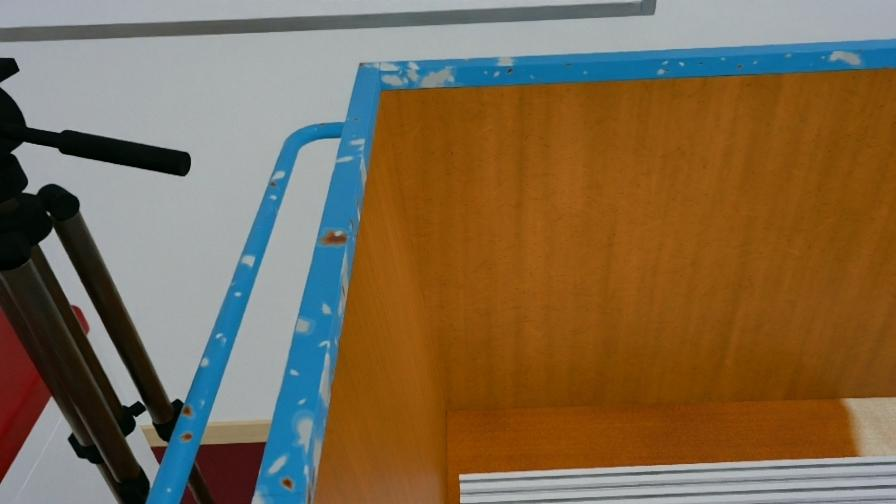

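>>> move(base={"x_m_s":-0.35,"for_s":1.143}, joints={"torso_pitch_rad":0.3,"head_tilt_rad":0.6}, cameras=[])

>>> move(base={"turn_rad_s":0.8,"for_s":1.963}, cameras=[])

>>> move(base={"x_m_s":0.38,"for_s":2.72}, cameras=[])

>>> move(base={"turn_rad_s":-0.8,"for_s":1.963}, joints={"head_pan_rad":0.2}, cameras=["head_camera"])

Scene clock: 35.87 s.
Joint torques (N m): left_arm=[5.63 -0.52 0.68 2.75 -0.02 -0.03 -0.08] | right_arm=[4.77 -0.4 -0.91 1.71 -0.19 0.04 -0.1]
External joint torques (N m): left_arm=[-1.15 -0.77 0.65 0.09 -0.02 -0.2 -0.09] | right_arm=[0.23 0.57 -0.73 0.27 -0.19 0.07 -0.1]
Motor temperatures (°C): left_arm=[31 28 32 36 34 33 37] | right_arm=[34 30 32 30 35 36 34]
Wrist force (N): left_arm=[1.9 1.0 -7.7] | right_arm=[-0.5 1.3 -5.4]
Wrist torque (N m): left_arm=[-0.24 0.25 0.06] | right_arm=[-0.10 0.05 -0.07]
Wrist force, peak (N): left_arm=[2.5 2.0 -8.3] | right_arm=[-1.7 1.0 -5.6]
move: done
base_odometry: x=-0.047 y=+0.000 heading=+0.000
lidar_m: 0.78 1.06 1.60 4.36 1.45 1.03 0.98 1.03 1.36 3.47 1.15 0.83
base_status: done (sent for 1.13 of 1.13 s)
joint_positions: torso_squat_rad=+0.350 torso_shift_rad=+0.000 torso_pitch_rad=+0.300 torso_yaw_rad=+0.000 left_shoulder_pitch_rad=+0.037 left_shoulder_roll_rad=+0.004 left_shoulder_yaw_rad=-0.043 left_elbow_rad=-0.196 left_forearm_roll_rad=-0.014 left_wrist_pitch_rad=+0.002 left_hand_roll_rad=+0.027 left_gripper_m=+0.099 right_shoulder_pitch_rad=-0.040 right_shoulder_roll_rad=-0.021 right_shoulder_yaw_rad=-0.018 right_elbow_rad=-0.235 right_forearm_roll_rad=+0.049 right_wrist_pitch_rad=-0.014 right_hand_roll_rad=+0.035 right_gripper_m=+0.099 head_pan_rad=+0.000 head_tilt_rad=+0.600
joint_status: all done
wheel_motors_off: 0
motor_effort: left_wheel=-1(26) right_wheel=-3(27)
chest: x=-0.1366 y=+0.0001 z=+1.2337 quat_wxyz=(+0.989, +0.000, +0.149, +0.000) (m; base frame)
left_hand: x=-0.2731 y=+0.2200 z=+0.5618 quat_wxyz=(+0.997, -0.002, +0.071, -0.009) (m; base frame)
right_hand: x=-0.1955 y=-0.2360 z=+0.5501 quat_wxyz=(+0.999, -0.010, +0.007, +0.043) (m; base frame)
pictures: none
No camera images: "cameras" was empty.

Scene clock: 39.77 s.
Joint torques (N m): left_arm=[5.62 -0.84 0.82 2.6 -0.09 -0.11 -0.04] | right_arm=[4.4 -0.3 -0.76 1.66 -0.2 0.1 -0.15]
External joint torques (N m): left_arm=[-1.16 -1.09 0.79 -0.06 -0.09 -0.29 -0.04] | right_arm=[-0.14 0.66 -0.59 0.22 -0.19 0.14 -0.15]
Motor temperatures (°C): left_arm=[31 28 32 36 34 33 37] | right_arm=[34 30 32 30 35 36 34]
Wrist force (N): left_arm=[1.2 1.8 -7.6] | right_arm=[-0.9 1.1 -4.8]
Wrist torque (N m): left_arm=[-0.33 0.23 0.05] | right_arm=[-0.09 0.00 -0.07]
Wrist force, peak (N): left_arm=[1.4 1.5 -8.5] | right_arm=[-1.4 0.7 -5.8]
move: done
base_odometry: x=-0.047 y=+0.000 heading=+1.573
lidar_m: 4.13 1.44 1.02 0.97 1.01 1.37 3.59 1.18 0.86 0.82 1.08 1.61
base_status: done (sent for 1.97 of 1.97 s)
joint_positions: torso_squat_rad=+0.350 torso_shift_rad=+0.000 torso_pitch_rad=+0.300 torso_yaw_rad=+0.000 left_shoulder_pitch_rad=+0.037 left_shoulder_roll_rad=+0.004 left_shoulder_yaw_rad=-0.043 left_elbow_rad=-0.196 left_forearm_roll_rad=-0.014 left_wrist_pitch_rad=+0.002 left_hand_roll_rad=+0.027 left_gripper_m=+0.099 right_shoulder_pitch_rad=-0.040 right_shoulder_roll_rad=-0.021 right_shoulder_yaw_rad=-0.018 right_elbow_rad=-0.235 right_forearm_roll_rad=+0.049 right_wrist_pitch_rad=-0.014 right_hand_roll_rad=+0.035 right_gripper_m=+0.099 head_pan_rad=+0.000 head_tilt_rad=+0.600
joint_status: not commanded
wheel_motors_off: 0
motor_effort: left_wheel=+4(44) right_wheel=+17(42)
chest: x=-0.1366 y=+0.0001 z=+1.2337 quat_wxyz=(+0.989, +0.000, +0.149, +0.000) (m; base frame)
left_hand: x=-0.2731 y=+0.2200 z=+0.5618 quat_wxyz=(+0.997, -0.002, +0.071, -0.009) (m; base frame)
right_hand: x=-0.1955 y=-0.2360 z=+0.5501 quat_wxyz=(+0.999, -0.010, +0.007, +0.043) (m; base frame)
pictures: none
No camera images: "cameras" was empty.

Scene clock: 43.80 s.
Joint torques (N m): left_arm=[6.2 -0.56 0.94 2.66 -0.11 -0.04 -0.03] | right_arm=[5.4 -0.46 -0.54 2.16 -0.2 -0.07 0.02]
External joint torques (N m): left_arm=[-0.58 -0.81 0.91 -0.01 -0.1 -0.21 -0.03] | right_arm=[0.85 0.5 -0.37 0.71 -0.19 -0.04 0.02]
Motor temperatures (°C): left_arm=[31 28 32 36 34 33 37] | right_arm=[34 30 32 30 35 36 34]
Wrist force (N): left_arm=[2.0 2.0 -7.7] | right_arm=[-0.8 1.3 -5.0]
Wrist torque (N m): left_arm=[-0.39 0.31 0.06] | right_arm=[-0.12 -0.01 -0.07]
Wrist force, peak (N): left_arm=[2.4 1.5 -8.1] | right_arm=[-0.4 0.9 -5.7]
move: done
base_odometry: x=-0.049 y=+1.038 heading=+1.574
lidar_m: 4.22 1.45 1.04 1.00 1.02 1.40 3.70 1.25 1.07 0.98 0.98 2.16
base_status: done (sent for 2.73 of 2.73 s)
joint_positions: torso_squat_rad=+0.350 torso_shift_rad=+0.000 torso_pitch_rad=+0.300 torso_yaw_rad=+0.000 left_shoulder_pitch_rad=+0.037 left_shoulder_roll_rad=+0.004 left_shoulder_yaw_rad=-0.043 left_elbow_rad=-0.196 left_forearm_roll_rad=-0.014 left_wrist_pitch_rad=+0.002 left_hand_roll_rad=+0.027 left_gripper_m=+0.099 right_shoulder_pitch_rad=-0.040 right_shoulder_roll_rad=-0.021 right_shoulder_yaw_rad=-0.018 right_elbow_rad=-0.235 right_forearm_roll_rad=+0.049 right_wrist_pitch_rad=-0.014 right_hand_roll_rad=+0.035 right_gripper_m=+0.099 head_pan_rad=+0.000 head_tilt_rad=+0.600
joint_status: not commanded
wheel_motors_off: 0
motor_effort: left_wheel=+15(45) right_wheel=-15(47)
chest: x=-0.1365 y=+0.0001 z=+1.2337 quat_wxyz=(+0.989, +0.000, +0.149, +0.000) (m; base frame)
left_hand: x=-0.2729 y=+0.2200 z=+0.5618 quat_wxyz=(+0.997, -0.002, +0.071, -0.009) (m; base frame)
right_hand: x=-0.1954 y=-0.2360 z=+0.5501 quat_wxyz=(+0.999, -0.010, +0.007, +0.043) (m; base frame)
pictures: none
No camera images: "cameras" was empty.

Scene clock: 47.70 s.
Joint torques (N m): left_arm=[6 -0.59 0.54 2.72 -0.06 -0.02 -0.05] | right_arm=[4.86 -0.46 -0.98 2.19 -0.15 0.1 0.02]
External joint torques (N m): left_arm=[-0.78 -0.84 0.51 0.06 -0.05 -0.19 -0.06] | right_arm=[0.32 0.5 -0.81 0.75 -0.15 0.13 0.02]
Motor temperatures (°C): left_arm=[31 28 32 36 34 33 37] | right_arm=[34 30 32 30 35 36 34]
Wrist force (N): left_arm=[2.4 1.0 -8.0] | right_arm=[-0.7 1.5 -4.9]
Wrist torque (N m): left_arm=[-0.28 0.31 0.08] | right_arm=[-0.16 0.04 -0.05]
Wrist force, peak (N): left_arm=[2.2 1.9 -8.4] | right_arm=[-0.9 1.3 -5.7]
move: done
base_odometry: x=-0.050 y=+1.038 heading=+0.001
lidar_m: 1.03 0.98 2.13 4.43 1.45 1.05 0.99 1.03 1.40 3.52 1.24 1.06
base_status: done (sent for 1.97 of 1.97 s)
joint_positions: torso_squat_rad=+0.350 torso_shift_rad=+0.000 torso_pitch_rad=+0.300 torso_yaw_rad=+0.000 left_shoulder_pitch_rad=+0.037 left_shoulder_roll_rad=+0.004 left_shoulder_yaw_rad=-0.043 left_elbow_rad=-0.196 left_forearm_roll_rad=-0.014 left_wrist_pitch_rad=+0.002 left_hand_roll_rad=+0.027 left_gripper_m=+0.099 right_shoulder_pitch_rad=-0.040 right_shoulder_roll_rad=-0.021 right_shoulder_yaw_rad=-0.018 right_elbow_rad=-0.235 right_forearm_roll_rad=+0.049 right_wrist_pitch_rad=-0.014 right_hand_roll_rad=+0.035 right_gripper_m=+0.099 head_pan_rad=+0.200 head_tilt_rad=+0.600
joint_status: all done
wheel_motors_off: 0
motor_effort: left_wheel=+21(43) right_wheel=+0(49)
chest: x=-0.1365 y=+0.0001 z=+1.2337 quat_wxyz=(+0.989, +0.000, +0.149, +0.000) (m; base frame)
left_hand: x=-0.2730 y=+0.2200 z=+0.5618 quat_wxyz=(+0.997, -0.002, +0.071, -0.009) (m; base frame)
right_hand: x=-0.1954 y=-0.2360 z=+0.5501 quat_wxyz=(+0.999, -0.010, +0.007, +0.043) (m; base frame)
pictures: head_camera
camera_calibration:
head_camera: T_world_to_cam=[[0.182013, -0.979234, -0.0892913, 0.136054], [-0.741649, -0.0770916, -0.666344, 0.954895], [0.645623, 0.187506, -0.740279, 1.03145], [0, 0, 0, 1]] pos_world=[0.017504, 0.0134396, 1.412]

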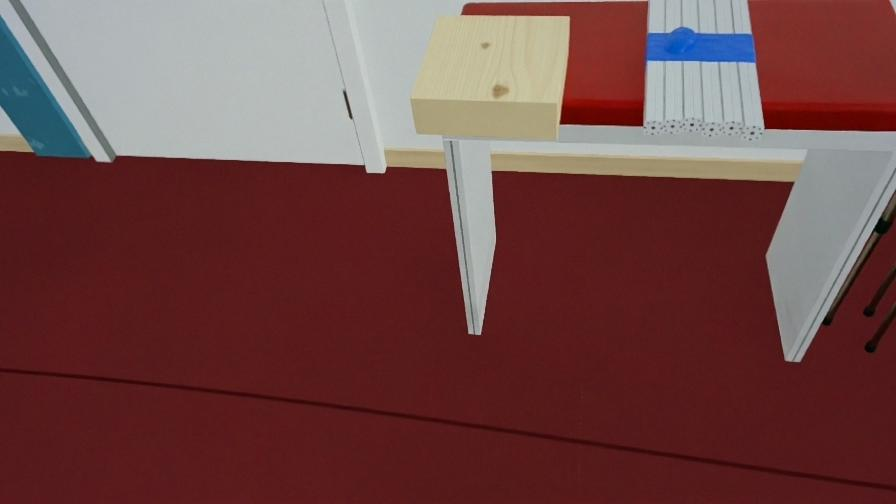

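>>> move(joints={"torso_squat_rad":0.9,"head_tilt_rad":0.4,"left_shoulder_roll_rad":0.2}, cameras=["head_camera"])

>>> move(target={"side":"left","x":0.32,"y":0.175,"z":0.7625,"quat_wxyz":[0.7071,0,-0.7071,0]}, cameras=["head_camera","left_wrist_camera"])

Scene clock: 64.10 s.
Joint torques (N m): left_arm=[6.63 3.96 1.2 2.83 0.03 0.01 0.05] | right_arm=[5.35 -1.23 -0.65 1.99 -0.19 0.08 -0.1]
External joint torques (N m): left_arm=[-0.6 -1.62 0.71 0.06 0.01 -0.19 0.04] | right_arm=[0.81 -0.26 -0.48 0.55 -0.18 0.11 -0.1]
Motor temperatures (°C): left_arm=[31 28 32 36 34 33 37] | right_arm=[34 30 32 30 35 36 34]
Wrist force (N): left_arm=[1.7 0.3 -7.4] | right_arm=[-1.1 0.9 -4.7]
Wrist torque (N m): left_arm=[-0.23 0.22 0.07] | right_arm=[-0.08 -0.02 -0.10]
Wrist force, peak (N): left_arm=[1.4 1.0 -8.6] | right_arm=[-0.7 1.1 -5.8]
move: done
base_odometry: x=-0.050 y=+1.038 heading=+0.001
lidar_m: 1.03 0.96 2.13 4.43 1.46 1.04 0.99 1.04 1.40 3.52 1.22 1.06
base_status: not commanded
joint_positions: torso_squat_rad=+0.900 torso_shift_rad=+0.000 torso_pitch_rad=+0.300 torso_yaw_rad=+0.000 left_shoulder_pitch_rad=+0.037 left_shoulder_roll_rad=+0.200 left_shoulder_yaw_rad=-0.043 left_elbow_rad=-0.196 left_forearm_roll_rad=-0.014 left_wrist_pitch_rad=+0.002 left_hand_roll_rad=+0.027 left_gripper_m=+0.099 right_shoulder_pitch_rad=-0.040 right_shoulder_roll_rad=-0.021 right_shoulder_yaw_rad=-0.018 right_elbow_rad=-0.235 right_forearm_roll_rad=+0.049 right_wrist_pitch_rad=-0.014 right_hand_roll_rad=+0.035 right_gripper_m=+0.099 head_pan_rad=+0.200 head_tilt_rad=+0.400
joint_status: all done
wheel_motors_off: 0
motor_effort: left_wheel=+21(23) right_wheel=+2(6)
chest: x=-0.1366 y=+0.0001 z=+1.0112 quat_wxyz=(+0.989, +0.000, +0.149, +0.000) (m; base frame)
left_hand: x=-0.2700 y=+0.3680 z=+0.3535 quat_wxyz=(+0.992, +0.093, +0.072, -0.034) (m; base frame)
right_hand: x=-0.1954 y=-0.2360 z=+0.3277 quat_wxyz=(+0.999, -0.010, +0.007, +0.043) (m; base frame)
pictures: head_camera
camera_calibration:
head_camera: T_world_to_cam=[[0.188238, -0.977979, -0.090131, 0.117546], [-0.597948, -0.0413193, -0.800469, 0.975126], [0.779118, 0.204572, -0.592558, 0.697778], [0, 0, 0, 1]] pos_world=[0.017297, 0.0125034, 1.20463]

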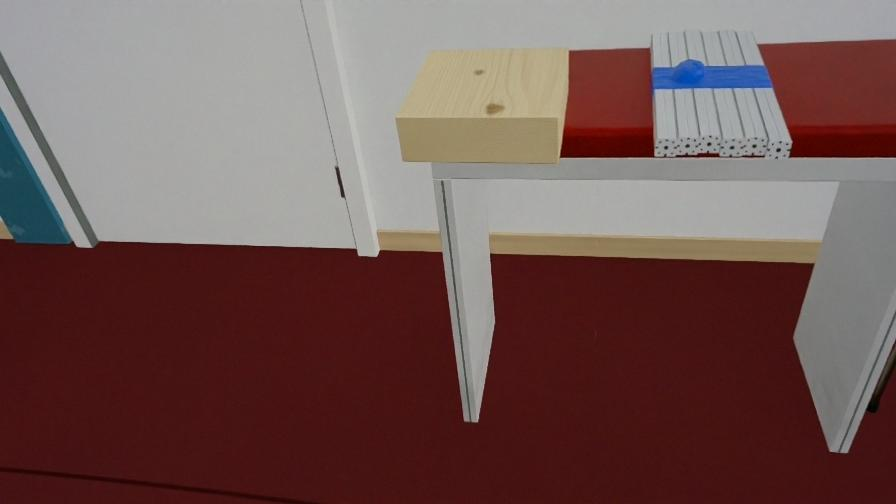

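Scene clock: 66.33 s.
Joint torques (N m): left_arm=[-6.04 -1.57 -0.07 -9.44 -0.58 -1.52 0.12] | right_arm=[5.12 -0.14 -0.91 2.2 -0.12 0.06 -0.02]
External joint torques (N m): left_arm=[0.62 -0.35 0.3 1.12 -0.23 -0.28 0.18] | right_arm=[0.58 0.82 -0.74 0.76 -0.11 0.09 -0.02]
Motor temperatures (°C): left_arm=[31 28 32 36 34 33 37] | right_arm=[34 30 32 30 35 36 34]
Wrist force (N): left_arm=[-5.3 1.5 -1.8] | right_arm=[-0.6 0.8 -4.9]
Wrist torque (N m): left_arm=[-0.31 -0.14 0.21] | right_arm=[-0.05 0.01 -0.06]
Wrist force, peak (N): left_arm=[-0.5 0.5 -8.7] | right_arm=[-1.0 1.0 -5.6]
move: done
base_odometry: x=-0.050 y=+1.038 heading=+0.001
lidar_m: 1.02 0.98 2.13 4.41 1.47 1.04 0.99 1.05 1.40 3.53 1.22 1.06
base_status: not commanded
joint_positions: torso_squat_rad=+0.900 torso_shift_rad=+0.000 torso_pitch_rad=+0.300 torso_yaw_rad=+0.000 left_shoulder_pitch_rad=-0.021 left_shoulder_roll_rad=+0.000 left_shoulder_yaw_rad=-0.140 left_elbow_rad=-1.755 left_forearm_roll_rad=+0.865 left_wrist_pitch_rad=-0.170 left_hand_roll_rad=-0.899 left_gripper_m=+0.099 right_shoulder_pitch_rad=-0.040 right_shoulder_roll_rad=-0.021 right_shoulder_yaw_rad=-0.018 right_elbow_rad=-0.235 right_forearm_roll_rad=+0.049 right_wrist_pitch_rad=-0.014 right_hand_roll_rad=+0.035 right_gripper_m=+0.099 head_pan_rad=+0.200 head_tilt_rad=+0.400
joint_status: all done
wheel_motors_off: 0
motor_effort: left_wheel=+20(22) right_wheel=+3(5)
chest: x=-0.1366 y=+0.0001 z=+1.0112 quat_wxyz=(+0.989, +0.000, +0.149, +0.000) (m; base frame)
left_hand: x=+0.3200 y=+0.1751 z=+0.7624 quat_wxyz=(+0.703, -0.004, -0.712, -0.004) (m; base frame)
left_hand_status: reached (checked arc, planned for 1.9 s): 0 mm and 1.0 deg off.
right_hand: x=-0.1954 y=-0.2360 z=+0.3277 quat_wxyz=(+0.999, -0.010, +0.007, +0.043) (m; base frame)
pictures: head_camera, left_wrist_camera
camera_calibration:
head_camera: T_world_to_cam=[[0.188238, -0.977979, -0.090131, 0.117546], [-0.597948, -0.0413193, -0.800469, 0.975126], [0.779118, 0.204572, -0.592558, 0.697778], [0, 0, 0, 1]] pos_world=[0.017297, 0.0125034, 1.20463]
left_wrist_camera: T_world_to_cam=[[-0.00367862, 0.0276846, 0.99961, -0.766341], [-0.4698, -0.882481, 0.0227118, 0.316557], [0.882765, -0.469533, 0.0162525, -0.140185], [0, 0, 0, 1]] pos_world=[0.26965, 0.23475, 0.761131]

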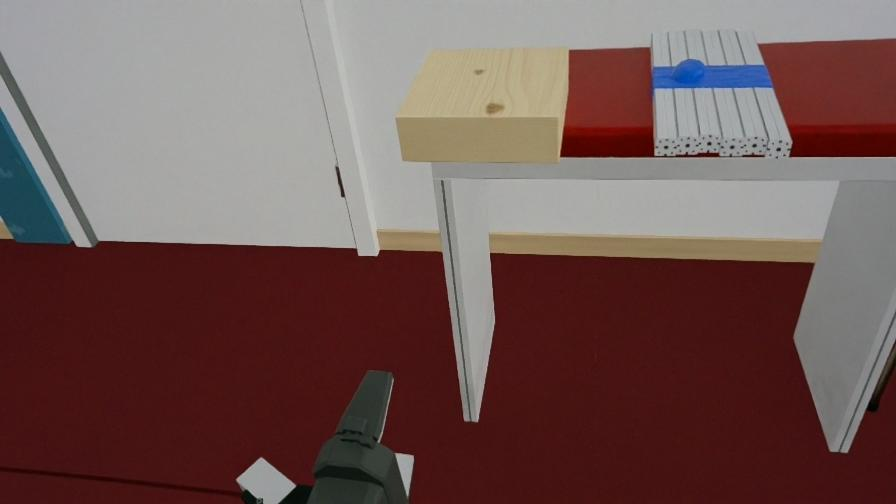

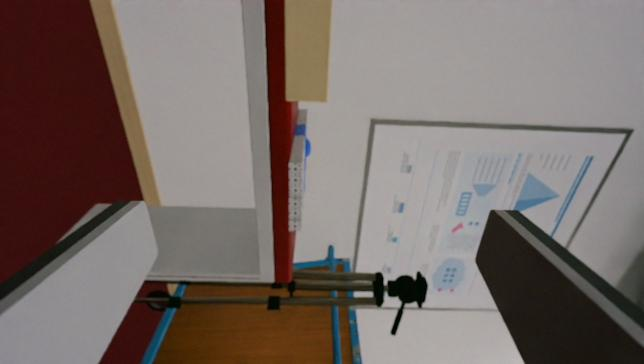

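>>> move(target={"side":"left","x":0.32,"y":0.179,"z":0.738,"quat_wxyz":[0.7071,0,-0.7071,0]}, cameras=[])

>>> move(base={"x_m_s":0.3,"for_s":1.4}, joints={"head_tilt_rad":0.8}, cameras=["head_camera","left_wrist_camera"])

>>> zoom_image(camera="left_wrist_camera", region=[200, 0, 500, 200])

Scene clock: 71.50 s.
Joint torques (N m): left_arm=[-6.71 -1.03 -0.14 -9.93 -0.59 -1.52 -0.01] | right_arm=[5.23 -0.36 -0.6 1.99 -0.07 -0.05 -0.01]
External joint torques (N m): left_arm=[0.12 -0.35 -0.29 0.42 -0.12 -0.2 0.04] | right_arm=[0.69 0.61 -0.43 0.55 -0.06 -0.01 -0.01]
Motor temperatures (°C): left_arm=[31 28 32 36 34 33 37] | right_arm=[34 30 32 30 35 36 34]
Wrist force (N): left_arm=[-5.1 0.7 -1.3] | right_arm=[-0.3 1.4 -5.1]
Wrist torque (N m): left_arm=[-0.22 -0.15 0.20] | right_arm=[-0.12 0.07 -0.07]
Wrist force, peak (N): left_arm=[-6.8 1.5 -1.5] | right_arm=[-0.9 1.0 -5.7]
move: done
base_odometry: x=-0.050 y=+1.038 heading=+0.001
lidar_m: 1.02 0.98 2.14 4.43 1.47 1.05 1.00 1.05 1.39 3.51 1.23 1.05
base_status: not commanded
joint_positions: torso_squat_rad=+0.900 torso_shift_rad=+0.000 torso_pitch_rad=+0.300 torso_yaw_rad=+0.000 left_shoulder_pitch_rad=-0.049 left_shoulder_roll_rad=+0.050 left_shoulder_yaw_rad=-0.176 left_elbow_rad=-1.655 left_forearm_roll_rad=+0.865 left_wrist_pitch_rad=-0.263 left_hand_roll_rad=-0.849 left_gripper_m=+0.099 right_shoulder_pitch_rad=-0.040 right_shoulder_roll_rad=-0.021 right_shoulder_yaw_rad=-0.018 right_elbow_rad=-0.235 right_forearm_roll_rad=+0.049 right_wrist_pitch_rad=-0.014 right_hand_roll_rad=+0.035 right_gripper_m=+0.099 head_pan_rad=+0.200 head_tilt_rad=+0.400
joint_status: all done
wheel_motors_off: 0
motor_effort: left_wheel=+20(21) right_wheel=+0(4)
chest: x=-0.1366 y=+0.0001 z=+1.0112 quat_wxyz=(+0.989, +0.000, +0.149, +0.000) (m; base frame)
left_hand: x=+0.3200 y=+0.1792 z=+0.7381 quat_wxyz=(+0.707, +0.000, -0.707, +0.000) (m; base frame)
left_hand_status: reached (checked arc, planned for 0.4 s): 0 mm and 0.1 deg off.
right_hand: x=-0.1954 y=-0.2360 z=+0.3277 quat_wxyz=(+0.999, -0.010, +0.007, +0.043) (m; base frame)
pictures: none
No camera images: "cameras" was empty.

Scene clock: 74.00 s.
Joint torques (N m): left_arm=[-6.18 -1.36 0.08 -9.92 -0.62 -1.61 0] | right_arm=[4.77 -0.54 -0.59 2 -0.11 0.02 0.06]
External joint torques (N m): left_arm=[0.64 -0.68 -0.07 0.43 -0.16 -0.29 0.06] | right_arm=[0.23 0.42 -0.42 0.56 -0.1 0.05 0.06]
Motor temperatures (°C): left_arm=[31 28 32 36 34 33 37] | right_arm=[34 30 32 30 35 36 34]
Wrist force (N): left_arm=[-5.7 1.4 -1.9] | right_arm=[-0.4 0.9 -5.4]
Wrist torque (N m): left_arm=[-0.28 -0.19 0.19] | right_arm=[-0.07 0.04 -0.10]
Wrist force, peak (N): left_arm=[-6.4 1.1 -2.5] | right_arm=[-0.6 1.4 -5.5]
move: done
base_odometry: x=+0.370 y=+1.039 heading=+0.001
lidar_m: 1.13 0.57 1.55 4.00 2.09 1.48 1.42 1.48 1.98 1.63 0.87 0.70
base_status: done (sent for 1.4 of 1.4 s)
joint_positions: torso_squat_rad=+0.900 torso_shift_rad=+0.000 torso_pitch_rad=+0.300 torso_yaw_rad=+0.000 left_shoulder_pitch_rad=-0.049 left_shoulder_roll_rad=+0.050 left_shoulder_yaw_rad=-0.176 left_elbow_rad=-1.655 left_forearm_roll_rad=+0.865 left_wrist_pitch_rad=-0.263 left_hand_roll_rad=-0.849 left_gripper_m=+0.099 right_shoulder_pitch_rad=-0.040 right_shoulder_roll_rad=-0.021 right_shoulder_yaw_rad=-0.018 right_elbow_rad=-0.235 right_forearm_roll_rad=+0.049 right_wrist_pitch_rad=-0.014 right_hand_roll_rad=+0.035 right_gripper_m=+0.099 head_pan_rad=+0.200 head_tilt_rad=+0.800
joint_status: all done
wheel_motors_off: 0
motor_effort: left_wheel=-9(49) right_wheel=+9(41)
chest: x=-0.1365 y=+0.0001 z=+1.0112 quat_wxyz=(+0.989, +0.000, +0.149, +0.000) (m; base frame)
left_hand: x=+0.3201 y=+0.1791 z=+0.7381 quat_wxyz=(+0.707, +0.000, -0.707, +0.000) (m; base frame)
right_hand: x=-0.1955 y=-0.2360 z=+0.3277 quat_wxyz=(+0.999, -0.010, +0.007, +0.043) (m; base frame)
pictures: head_camera, left_wrist_camera
camera_calibration:
head_camera: T_world_to_cam=[[0.176256, -0.980473, -0.087211, 0.113306], [-0.855797, -0.10886, -0.505729, 0.608159], [0.48636, 0.163773, -0.858273, 0.998902], [0, 0, 0, 1]] pos_world=[0.0146643, 0.0137045, 1.17478]
left_wrist_camera: T_world_to_cam=[[0.00960572, 0.0266419, 0.999599, -0.746156], [-0.45885, -0.88807, 0.0280787, 0.314291], [0.888462, -0.458936, 0.0036941, -0.132333], [0, 0, 0, 1]] pos_world=[0.268953, 0.238259, 0.737521]

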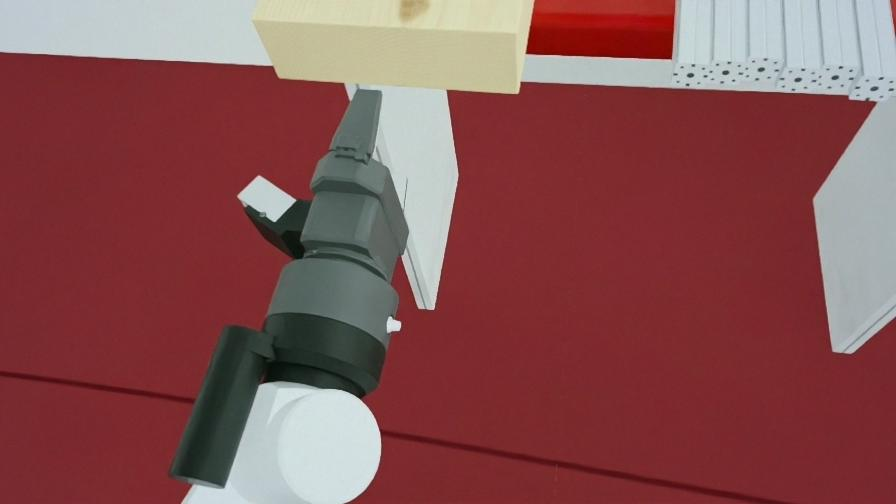

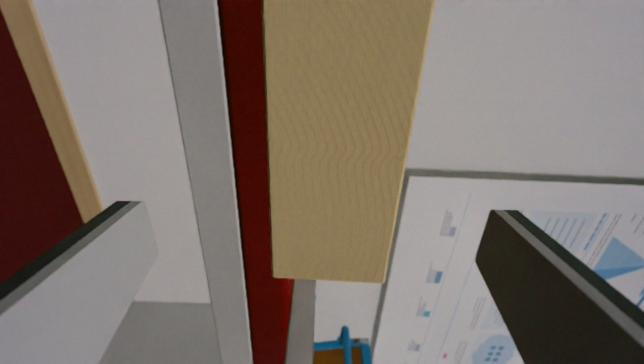

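Scaled by 1.680 from the camera's 644x364 image, which has a finer 1265x715 frame.

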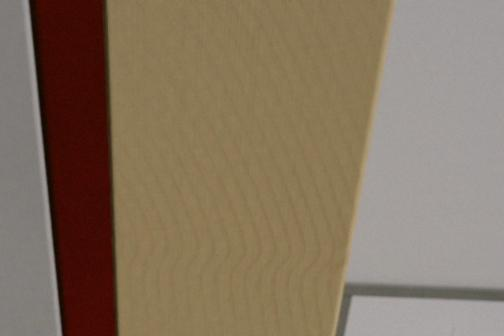

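>>> move(target={"side":"left","x":0.385,"y":0.186,"z":0.7425,"quat_wxyz":[0.7071,0,-0.7071,0]}, cameras=["left_wrist_camera"])

>>> move(target={"side":"left","x":0.425,"y":0.186,"z":0.7425,"quat_wxyz":[0.7071,0,-0.7071,0]}, cameras=["head_camera","left_wrist_camera"])

Scene clock: 80.83 s.
Joint torques (N m): left_arm=[-9.45 0.02 1.31 -9.48 -0.48 -1.42 -0.12] | right_arm=[4.78 -0.38 -1.25 2.03 -0.22 0.05 -0.04]
External joint torques (N m): left_arm=[1.28 -0.43 0.83 0.95 -0.07 -0.11 -0.06] | right_arm=[0.23 0.59 -1.08 0.59 -0.21 0.08 -0.04]
Motor temperatures (°C): left_arm=[31 28 32 36 34 33 37] | right_arm=[34 30 32 30 35 36 34]
Wrist force (N): left_arm=[-5.1 1.6 -1.6] | right_arm=[-1.1 0.9 -4.9]
Wrist torque (N m): left_arm=[-0.29 -0.08 0.18] | right_arm=[-0.07 -0.02 -0.08]
Wrist force, peak (N): left_arm=[-6.4 1.7 -2.2] | right_arm=[-1.1 0.6 -5.9]
move: done
base_odometry: x=+0.370 y=+1.039 heading=+0.000
lidar_m: 1.14 0.57 1.57 3.99 2.09 1.48 1.41 1.47 1.96 1.63 0.85 0.70
base_status: not commanded
joint_positions: torso_squat_rad=+0.900 torso_shift_rad=+0.000 torso_pitch_rad=+0.300 torso_yaw_rad=+0.000 left_shoulder_pitch_rad=-0.281 left_shoulder_roll_rad=+0.057 left_shoulder_yaw_rad=-0.079 left_elbow_rad=-1.462 left_forearm_roll_rad=+0.902 left_wrist_pitch_rad=-0.224 left_hand_roll_rad=-0.851 left_gripper_m=+0.099 right_shoulder_pitch_rad=-0.040 right_shoulder_roll_rad=-0.021 right_shoulder_yaw_rad=-0.018 right_elbow_rad=-0.235 right_forearm_roll_rad=+0.049 right_wrist_pitch_rad=-0.014 right_hand_roll_rad=+0.035 right_gripper_m=+0.099 head_pan_rad=+0.200 head_tilt_rad=+0.800
joint_status: all done
wheel_motors_off: 0
motor_effort: left_wheel=-10(11) right_wheel=+8(11)
chest: x=-0.1365 y=+0.0001 z=+1.0112 quat_wxyz=(+0.989, +0.000, +0.149, +0.000) (m; base frame)
left_hand: x=+0.3850 y=+0.1859 z=+0.7428 quat_wxyz=(+0.707, +0.000, -0.707, +0.000) (m; base frame)
left_hand_status: reached (checked arc, planned for 0.6 s): 0 mm and 0.0 deg off.
right_hand: x=-0.1955 y=-0.2360 z=+0.3277 quat_wxyz=(+0.999, -0.010, +0.007, +0.043) (m; base frame)
pictures: left_wrist_camera
camera_calibration:
left_wrist_camera: T_world_to_cam=[[0.00881427, 0.0268354, 0.999601, -0.751445], [-0.45919, -0.8879, 0.0278857, 0.350238], [0.888294, -0.459253, 0.00449636, -0.187442], [0, 0, 0, 1]] pos_world=[0.333953, 0.245059, 0.742222]

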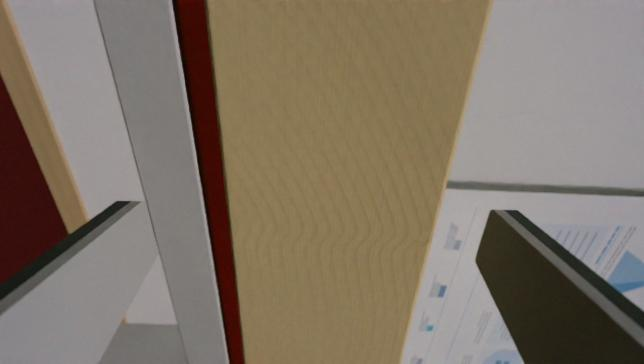

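Scene clock: 81.83 s.
Joint torques (N m): left_arm=[-12.12 0.87 1.88 -9.42 -0.38 -1.64 0.07] | right_arm=[5.18 -0.27 -0.4 2.08 -0.07 0.04 -0.03]
External joint torques (N m): left_arm=[1.11 -0.62 1.08 0.92 0.05 -0.27 0.12] | right_arm=[0.64 0.69 -0.23 0.64 -0.06 0.07 -0.03]
Motor temperatures (°C): left_arm=[31 28 32 36 34 33 37] | right_arm=[34 30 32 30 35 36 34]
Wrist force (N): left_arm=[-5.8 2.2 -1.7] | right_arm=[-1.1 1.0 -5.1]
Wrist torque (N m): left_arm=[-0.34 -0.22 0.22] | right_arm=[-0.06 -0.02 -0.09]
Wrist force, peak (N): left_arm=[-7.0 1.2 -1.9] | right_arm=[-0.1 1.3 -5.7]
move: done
base_odometry: x=+0.370 y=+1.039 heading=+0.000
lidar_m: 1.13 0.57 1.54 3.99 2.08 1.48 1.41 1.48 1.98 1.62 0.86 0.70
base_status: not commanded
joint_positions: torso_squat_rad=+0.900 torso_shift_rad=+0.000 torso_pitch_rad=+0.300 torso_yaw_rad=+0.000 left_shoulder_pitch_rad=-0.436 left_shoulder_roll_rad=+0.083 left_shoulder_yaw_rad=-0.055 left_elbow_rad=-1.292 left_forearm_roll_rad=+0.911 left_wrist_pitch_rad=-0.246 left_hand_roll_rad=-0.820 left_gripper_m=+0.099 right_shoulder_pitch_rad=-0.040 right_shoulder_roll_rad=-0.021 right_shoulder_yaw_rad=-0.018 right_elbow_rad=-0.235 right_forearm_roll_rad=+0.049 right_wrist_pitch_rad=-0.014 right_hand_roll_rad=+0.035 right_gripper_m=+0.099 head_pan_rad=+0.200 head_tilt_rad=+0.800
joint_status: all done
wheel_motors_off: 0
motor_effort: left_wheel=-10(11) right_wheel=+8(11)
chest: x=-0.1365 y=+0.0001 z=+1.0112 quat_wxyz=(+0.989, +0.000, +0.149, +0.000) (m; base frame)
left_hand: x=+0.4246 y=+0.1864 z=+0.7432 quat_wxyz=(+0.708, +0.001, -0.706, +0.000) (m; base frame)
left_hand_status: reached (checked arc, planned for 0.5 s): 1 mm and 0.2 deg off.
right_hand: x=-0.1955 y=-0.2360 z=+0.3277 quat_wxyz=(+0.999, -0.010, +0.007, +0.043) (m; base frame)
pictures: head_camera, left_wrist_camera
camera_calibration:
head_camera: T_world_to_cam=[[0.176262, -0.980474, -0.0871866, 0.113277], [-0.855752, -0.108863, -0.505804, 0.608248], [0.486437, 0.163764, -0.858231, 0.998851], [0, 0, 0, 1]] pos_world=[0.0146643, 0.0137045, 1.17478]
left_wrist_camera: T_world_to_cam=[[0.0113065, 0.0258493, 0.999602, -0.75309], [-0.458008, -0.888502, 0.0281568, 0.368221], [0.888876, -0.458144, 0.00179335, -0.220829], [0, 0, 0, 1]] pos_world=[0.373452, 0.24546, 0.742819]

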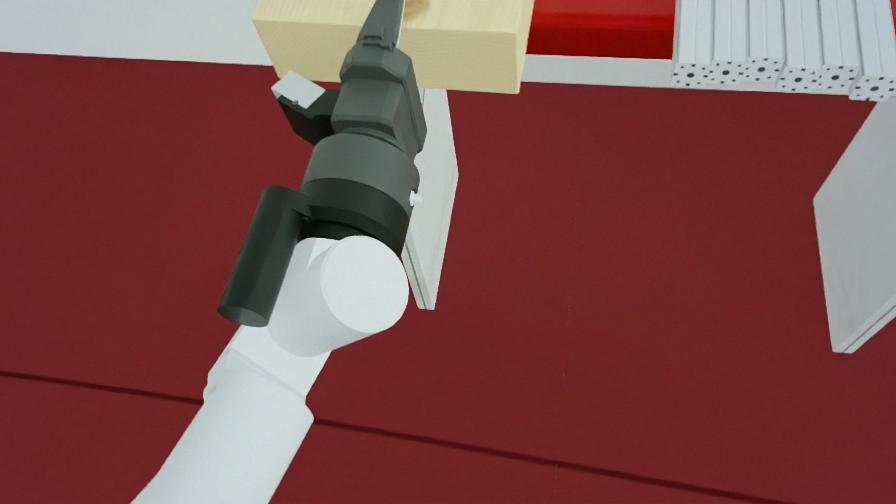

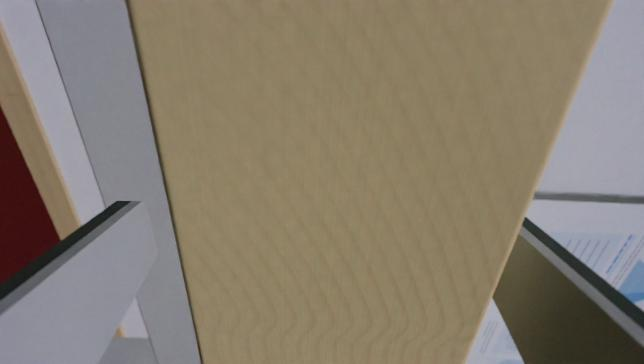

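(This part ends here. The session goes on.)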